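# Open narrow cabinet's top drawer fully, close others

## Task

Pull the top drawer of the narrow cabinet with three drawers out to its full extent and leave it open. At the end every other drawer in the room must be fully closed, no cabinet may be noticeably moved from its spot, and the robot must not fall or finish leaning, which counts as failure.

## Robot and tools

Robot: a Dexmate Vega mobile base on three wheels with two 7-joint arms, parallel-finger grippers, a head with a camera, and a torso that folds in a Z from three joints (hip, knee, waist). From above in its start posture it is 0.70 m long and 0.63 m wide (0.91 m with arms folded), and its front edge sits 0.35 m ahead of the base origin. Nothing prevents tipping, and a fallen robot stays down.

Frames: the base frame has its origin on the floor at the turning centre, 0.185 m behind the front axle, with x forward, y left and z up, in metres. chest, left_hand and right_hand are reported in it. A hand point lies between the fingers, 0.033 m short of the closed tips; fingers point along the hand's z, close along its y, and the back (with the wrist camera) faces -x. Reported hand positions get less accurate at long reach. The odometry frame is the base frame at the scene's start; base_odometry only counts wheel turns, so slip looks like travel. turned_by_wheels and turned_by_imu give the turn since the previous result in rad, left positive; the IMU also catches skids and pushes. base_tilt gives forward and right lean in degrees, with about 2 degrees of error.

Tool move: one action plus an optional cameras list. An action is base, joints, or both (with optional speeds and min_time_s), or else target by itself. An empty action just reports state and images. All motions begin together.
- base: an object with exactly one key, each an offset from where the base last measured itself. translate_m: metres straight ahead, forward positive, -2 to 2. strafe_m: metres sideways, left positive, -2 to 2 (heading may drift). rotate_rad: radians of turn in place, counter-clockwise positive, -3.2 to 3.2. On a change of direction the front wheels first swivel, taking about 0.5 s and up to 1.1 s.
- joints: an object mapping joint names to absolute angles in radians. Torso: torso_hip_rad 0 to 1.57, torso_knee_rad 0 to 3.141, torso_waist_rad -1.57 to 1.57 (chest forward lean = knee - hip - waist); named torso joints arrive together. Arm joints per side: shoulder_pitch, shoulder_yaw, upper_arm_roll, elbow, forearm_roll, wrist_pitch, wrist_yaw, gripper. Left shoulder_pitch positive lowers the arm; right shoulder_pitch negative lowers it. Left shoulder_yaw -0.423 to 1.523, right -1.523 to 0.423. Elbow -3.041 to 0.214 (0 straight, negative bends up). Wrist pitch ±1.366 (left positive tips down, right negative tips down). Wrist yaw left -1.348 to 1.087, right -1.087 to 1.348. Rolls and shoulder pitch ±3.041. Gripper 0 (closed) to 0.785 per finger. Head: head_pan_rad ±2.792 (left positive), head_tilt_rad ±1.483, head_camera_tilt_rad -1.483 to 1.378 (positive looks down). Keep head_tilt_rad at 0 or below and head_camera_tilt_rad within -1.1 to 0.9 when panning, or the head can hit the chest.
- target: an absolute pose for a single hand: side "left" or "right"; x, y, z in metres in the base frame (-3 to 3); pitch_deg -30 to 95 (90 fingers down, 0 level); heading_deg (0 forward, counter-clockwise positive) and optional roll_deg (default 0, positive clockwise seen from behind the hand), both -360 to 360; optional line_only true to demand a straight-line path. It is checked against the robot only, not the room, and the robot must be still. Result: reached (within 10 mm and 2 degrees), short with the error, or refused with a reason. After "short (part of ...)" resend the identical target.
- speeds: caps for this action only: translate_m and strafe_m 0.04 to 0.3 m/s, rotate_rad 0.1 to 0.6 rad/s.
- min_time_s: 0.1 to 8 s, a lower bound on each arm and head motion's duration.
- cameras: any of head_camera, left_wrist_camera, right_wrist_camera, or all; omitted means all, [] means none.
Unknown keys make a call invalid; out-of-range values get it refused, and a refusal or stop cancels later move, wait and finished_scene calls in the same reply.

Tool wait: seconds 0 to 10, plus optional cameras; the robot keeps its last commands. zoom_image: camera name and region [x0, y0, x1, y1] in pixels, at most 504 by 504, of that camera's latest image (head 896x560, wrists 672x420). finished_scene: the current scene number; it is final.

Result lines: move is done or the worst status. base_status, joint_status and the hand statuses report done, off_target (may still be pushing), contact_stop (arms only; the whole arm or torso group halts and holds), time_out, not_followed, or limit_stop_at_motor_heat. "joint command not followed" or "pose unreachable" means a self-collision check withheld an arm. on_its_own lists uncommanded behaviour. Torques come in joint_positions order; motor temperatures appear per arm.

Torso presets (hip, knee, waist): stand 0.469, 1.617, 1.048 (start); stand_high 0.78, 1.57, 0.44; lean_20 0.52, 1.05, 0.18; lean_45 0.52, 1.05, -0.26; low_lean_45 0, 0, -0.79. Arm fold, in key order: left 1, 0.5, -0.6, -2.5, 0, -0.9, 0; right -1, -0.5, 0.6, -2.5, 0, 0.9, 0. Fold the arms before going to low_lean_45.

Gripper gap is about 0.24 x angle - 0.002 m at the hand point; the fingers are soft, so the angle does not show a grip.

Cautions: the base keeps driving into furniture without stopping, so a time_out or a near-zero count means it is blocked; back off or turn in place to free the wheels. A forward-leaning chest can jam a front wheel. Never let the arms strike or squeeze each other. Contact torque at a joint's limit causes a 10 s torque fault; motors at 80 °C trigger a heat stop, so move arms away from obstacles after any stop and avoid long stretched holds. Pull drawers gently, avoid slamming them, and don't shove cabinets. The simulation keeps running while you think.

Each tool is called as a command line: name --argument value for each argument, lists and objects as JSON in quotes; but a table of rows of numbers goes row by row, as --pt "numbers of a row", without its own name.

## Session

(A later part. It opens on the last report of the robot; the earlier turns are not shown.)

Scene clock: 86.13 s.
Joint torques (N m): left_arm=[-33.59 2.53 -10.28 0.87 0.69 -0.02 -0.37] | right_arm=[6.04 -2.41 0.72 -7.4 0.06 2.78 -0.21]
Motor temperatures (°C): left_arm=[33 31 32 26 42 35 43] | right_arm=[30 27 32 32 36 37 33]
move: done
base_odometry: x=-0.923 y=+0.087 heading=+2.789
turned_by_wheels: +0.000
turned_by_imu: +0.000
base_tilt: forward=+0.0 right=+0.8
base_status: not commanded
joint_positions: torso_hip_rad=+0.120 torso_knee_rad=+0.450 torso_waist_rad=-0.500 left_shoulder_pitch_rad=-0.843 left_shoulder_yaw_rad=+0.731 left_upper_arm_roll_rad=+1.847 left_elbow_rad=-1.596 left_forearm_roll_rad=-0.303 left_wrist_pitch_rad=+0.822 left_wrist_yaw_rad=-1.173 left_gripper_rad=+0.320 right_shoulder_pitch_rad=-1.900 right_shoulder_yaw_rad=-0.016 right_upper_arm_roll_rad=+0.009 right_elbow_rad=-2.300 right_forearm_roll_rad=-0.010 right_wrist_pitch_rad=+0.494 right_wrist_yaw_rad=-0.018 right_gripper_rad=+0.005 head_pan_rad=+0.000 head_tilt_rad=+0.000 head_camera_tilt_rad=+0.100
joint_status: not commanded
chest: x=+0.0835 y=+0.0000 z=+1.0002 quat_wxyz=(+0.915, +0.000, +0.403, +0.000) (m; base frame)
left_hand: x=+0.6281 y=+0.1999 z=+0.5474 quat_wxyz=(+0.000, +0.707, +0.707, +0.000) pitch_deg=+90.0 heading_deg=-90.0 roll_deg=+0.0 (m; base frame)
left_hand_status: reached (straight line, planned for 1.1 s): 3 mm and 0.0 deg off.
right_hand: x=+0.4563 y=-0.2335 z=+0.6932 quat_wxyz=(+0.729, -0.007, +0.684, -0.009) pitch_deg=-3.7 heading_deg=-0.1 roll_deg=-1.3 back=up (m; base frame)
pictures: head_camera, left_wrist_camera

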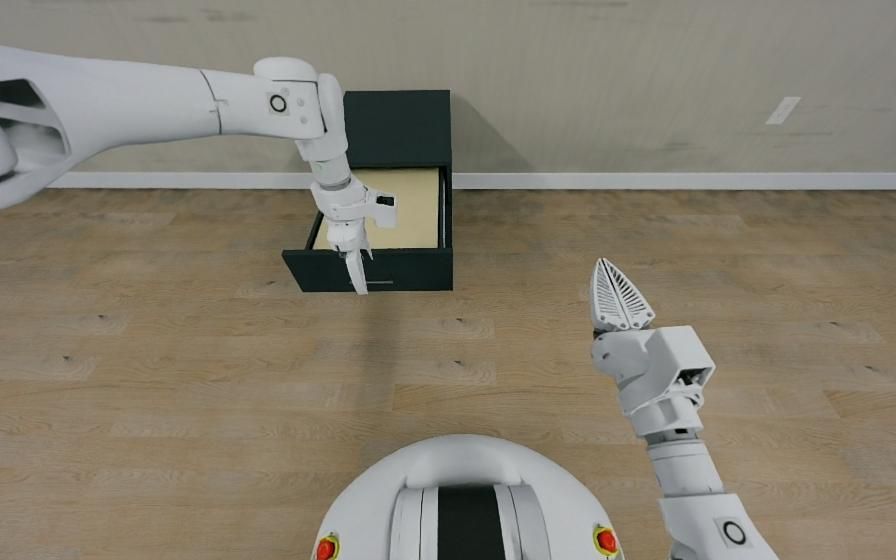

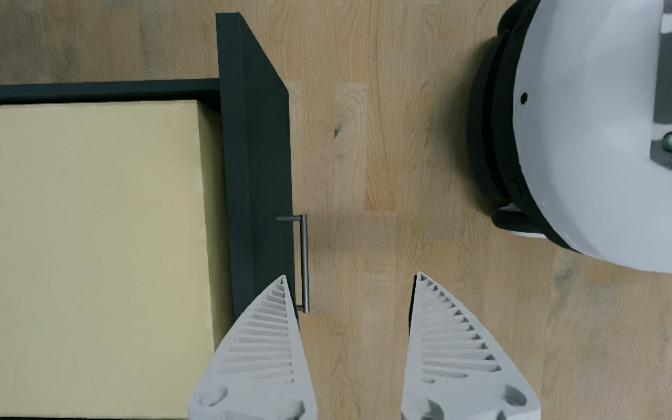

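move --base '{"translate_m": -0.25}' --joints '{"head_pan_rad": 1.75, "head_camera_tilt_rad": 0.3}' --cameras '["head_camera"]'

move --joints '{"head_pan_rad": -2.7, "head_camera_tilt_rad": 0.88}' --cameras '["head_camera"]'

Scene clock: 88.87 s.
Joint torques (N m): left_arm=[-34.41 1.2 -10.92 0.55 0.64 0.06 -0.41] | right_arm=[4.57 -0.28 0.74 -8.16 0.2 2.9 -0.19]
Motor temperatures (°C): left_arm=[33 31 32 26 41 35 43] | right_arm=[30 27 32 32 36 37 33]
move: done
base_odometry: x=-0.688 y=+0.001 heading=+2.788
turned_by_wheels: -0.001
turned_by_imu: +0.000
base_tilt: forward=+0.0 right=+0.8
base_status: done
joint_positions: torso_hip_rad=+0.120 torso_knee_rad=+0.450 torso_waist_rad=-0.500 left_shoulder_pitch_rad=-0.847 left_shoulder_yaw_rad=+0.732 left_upper_arm_roll_rad=+1.847 left_elbow_rad=-1.599 left_forearm_roll_rad=-0.303 left_wrist_pitch_rad=+0.824 left_wrist_yaw_rad=-1.176 left_gripper_rad=+0.320 right_shoulder_pitch_rad=-1.900 right_shoulder_yaw_rad=-0.016 right_upper_arm_roll_rad=+0.009 right_elbow_rad=-2.300 right_forearm_roll_rad=-0.010 right_wrist_pitch_rad=+0.494 right_wrist_yaw_rad=-0.018 right_gripper_rad=+0.005 head_pan_rad=+1.750 head_tilt_rad=+0.000 head_camera_tilt_rad=+0.300
joint_status: all done
chest: x=+0.0835 y=+0.0000 z=+1.0002 quat_wxyz=(+0.915, +0.000, +0.403, +0.000) (m; base frame)
left_hand: x=+0.6280 y=+0.1999 z=+0.5494 quat_wxyz=(+0.000, +0.707, +0.707, +0.000) pitch_deg=+90.0 heading_deg=-90.0 roll_deg=+0.0 (m; base frame)
right_hand: x=+0.4563 y=-0.2335 z=+0.6932 quat_wxyz=(+0.729, -0.007, +0.684, -0.009) pitch_deg=-3.7 heading_deg=-0.1 roll_deg=-1.3 back=up (m; base frame)
pictures: head_camera

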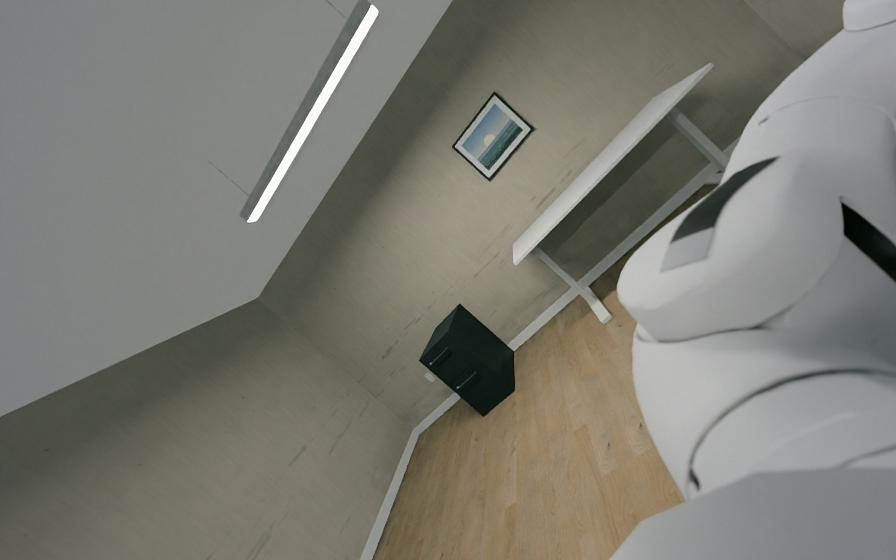

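Scene clock: 92.50 s.
Joint torques (N m): left_arm=[-34.04 3.26 -11 -0.13 0.69 0.18 -0.28] | right_arm=[5.5 -0.46 0.24 -7.47 0.2 3.36 -0.04]
Motor temperatures (°C): left_arm=[33 31 32 26 41 35 43] | right_arm=[30 27 32 32 36 37 33]
move: done
base_odometry: x=-0.688 y=+0.001 heading=+2.788
turned_by_wheels: +0.000
turned_by_imu: +0.000
base_tilt: forward=+0.1 right=+0.8
base_status: not commanded
joint_positions: torso_hip_rad=+0.120 torso_knee_rad=+0.450 torso_waist_rad=-0.500 left_shoulder_pitch_rad=-0.847 left_shoulder_yaw_rad=+0.732 left_upper_arm_roll_rad=+1.847 left_elbow_rad=-1.599 left_forearm_roll_rad=-0.303 left_wrist_pitch_rad=+0.824 left_wrist_yaw_rad=-1.176 left_gripper_rad=+0.320 right_shoulder_pitch_rad=-1.900 right_shoulder_yaw_rad=-0.016 right_upper_arm_roll_rad=+0.009 right_elbow_rad=-2.300 right_forearm_roll_rad=-0.010 right_wrist_pitch_rad=+0.494 right_wrist_yaw_rad=-0.018 right_gripper_rad=+0.005 head_pan_rad=-2.700 head_tilt_rad=+0.000 head_camera_tilt_rad=+0.880
joint_status: all done
chest: x=+0.0835 y=+0.0000 z=+1.0002 quat_wxyz=(+0.915, +0.000, +0.403, +0.000) (m; base frame)
left_hand: x=+0.6280 y=+0.1999 z=+0.5494 quat_wxyz=(+0.000, +0.707, +0.707, +0.000) pitch_deg=+90.0 heading_deg=-90.0 roll_deg=+0.0 (m; base frame)
right_hand: x=+0.4563 y=-0.2335 z=+0.6932 quat_wxyz=(+0.729, -0.007, +0.684, -0.009) pitch_deg=-3.7 heading_deg=-0.1 roll_deg=-1.3 back=up (m; base frame)
pictures: head_camera

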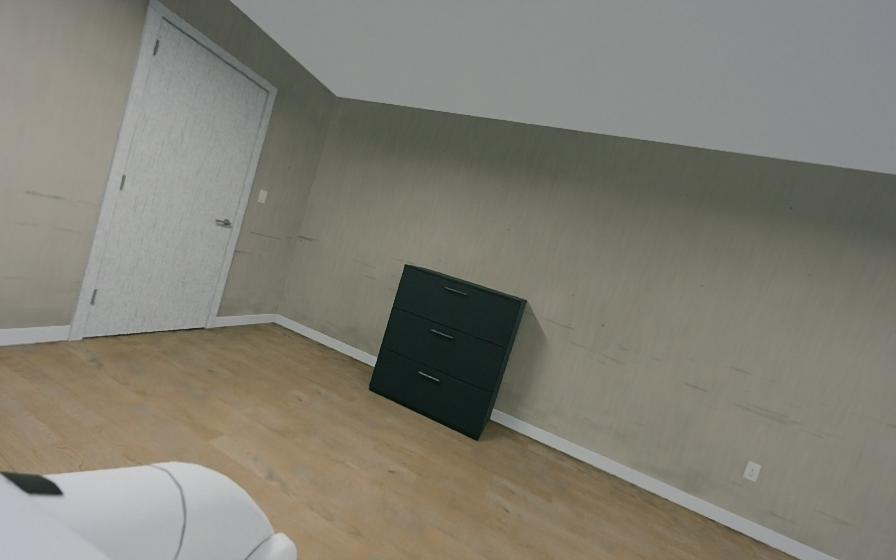

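finished_scene --scene 2

The scene is finished: the task was done.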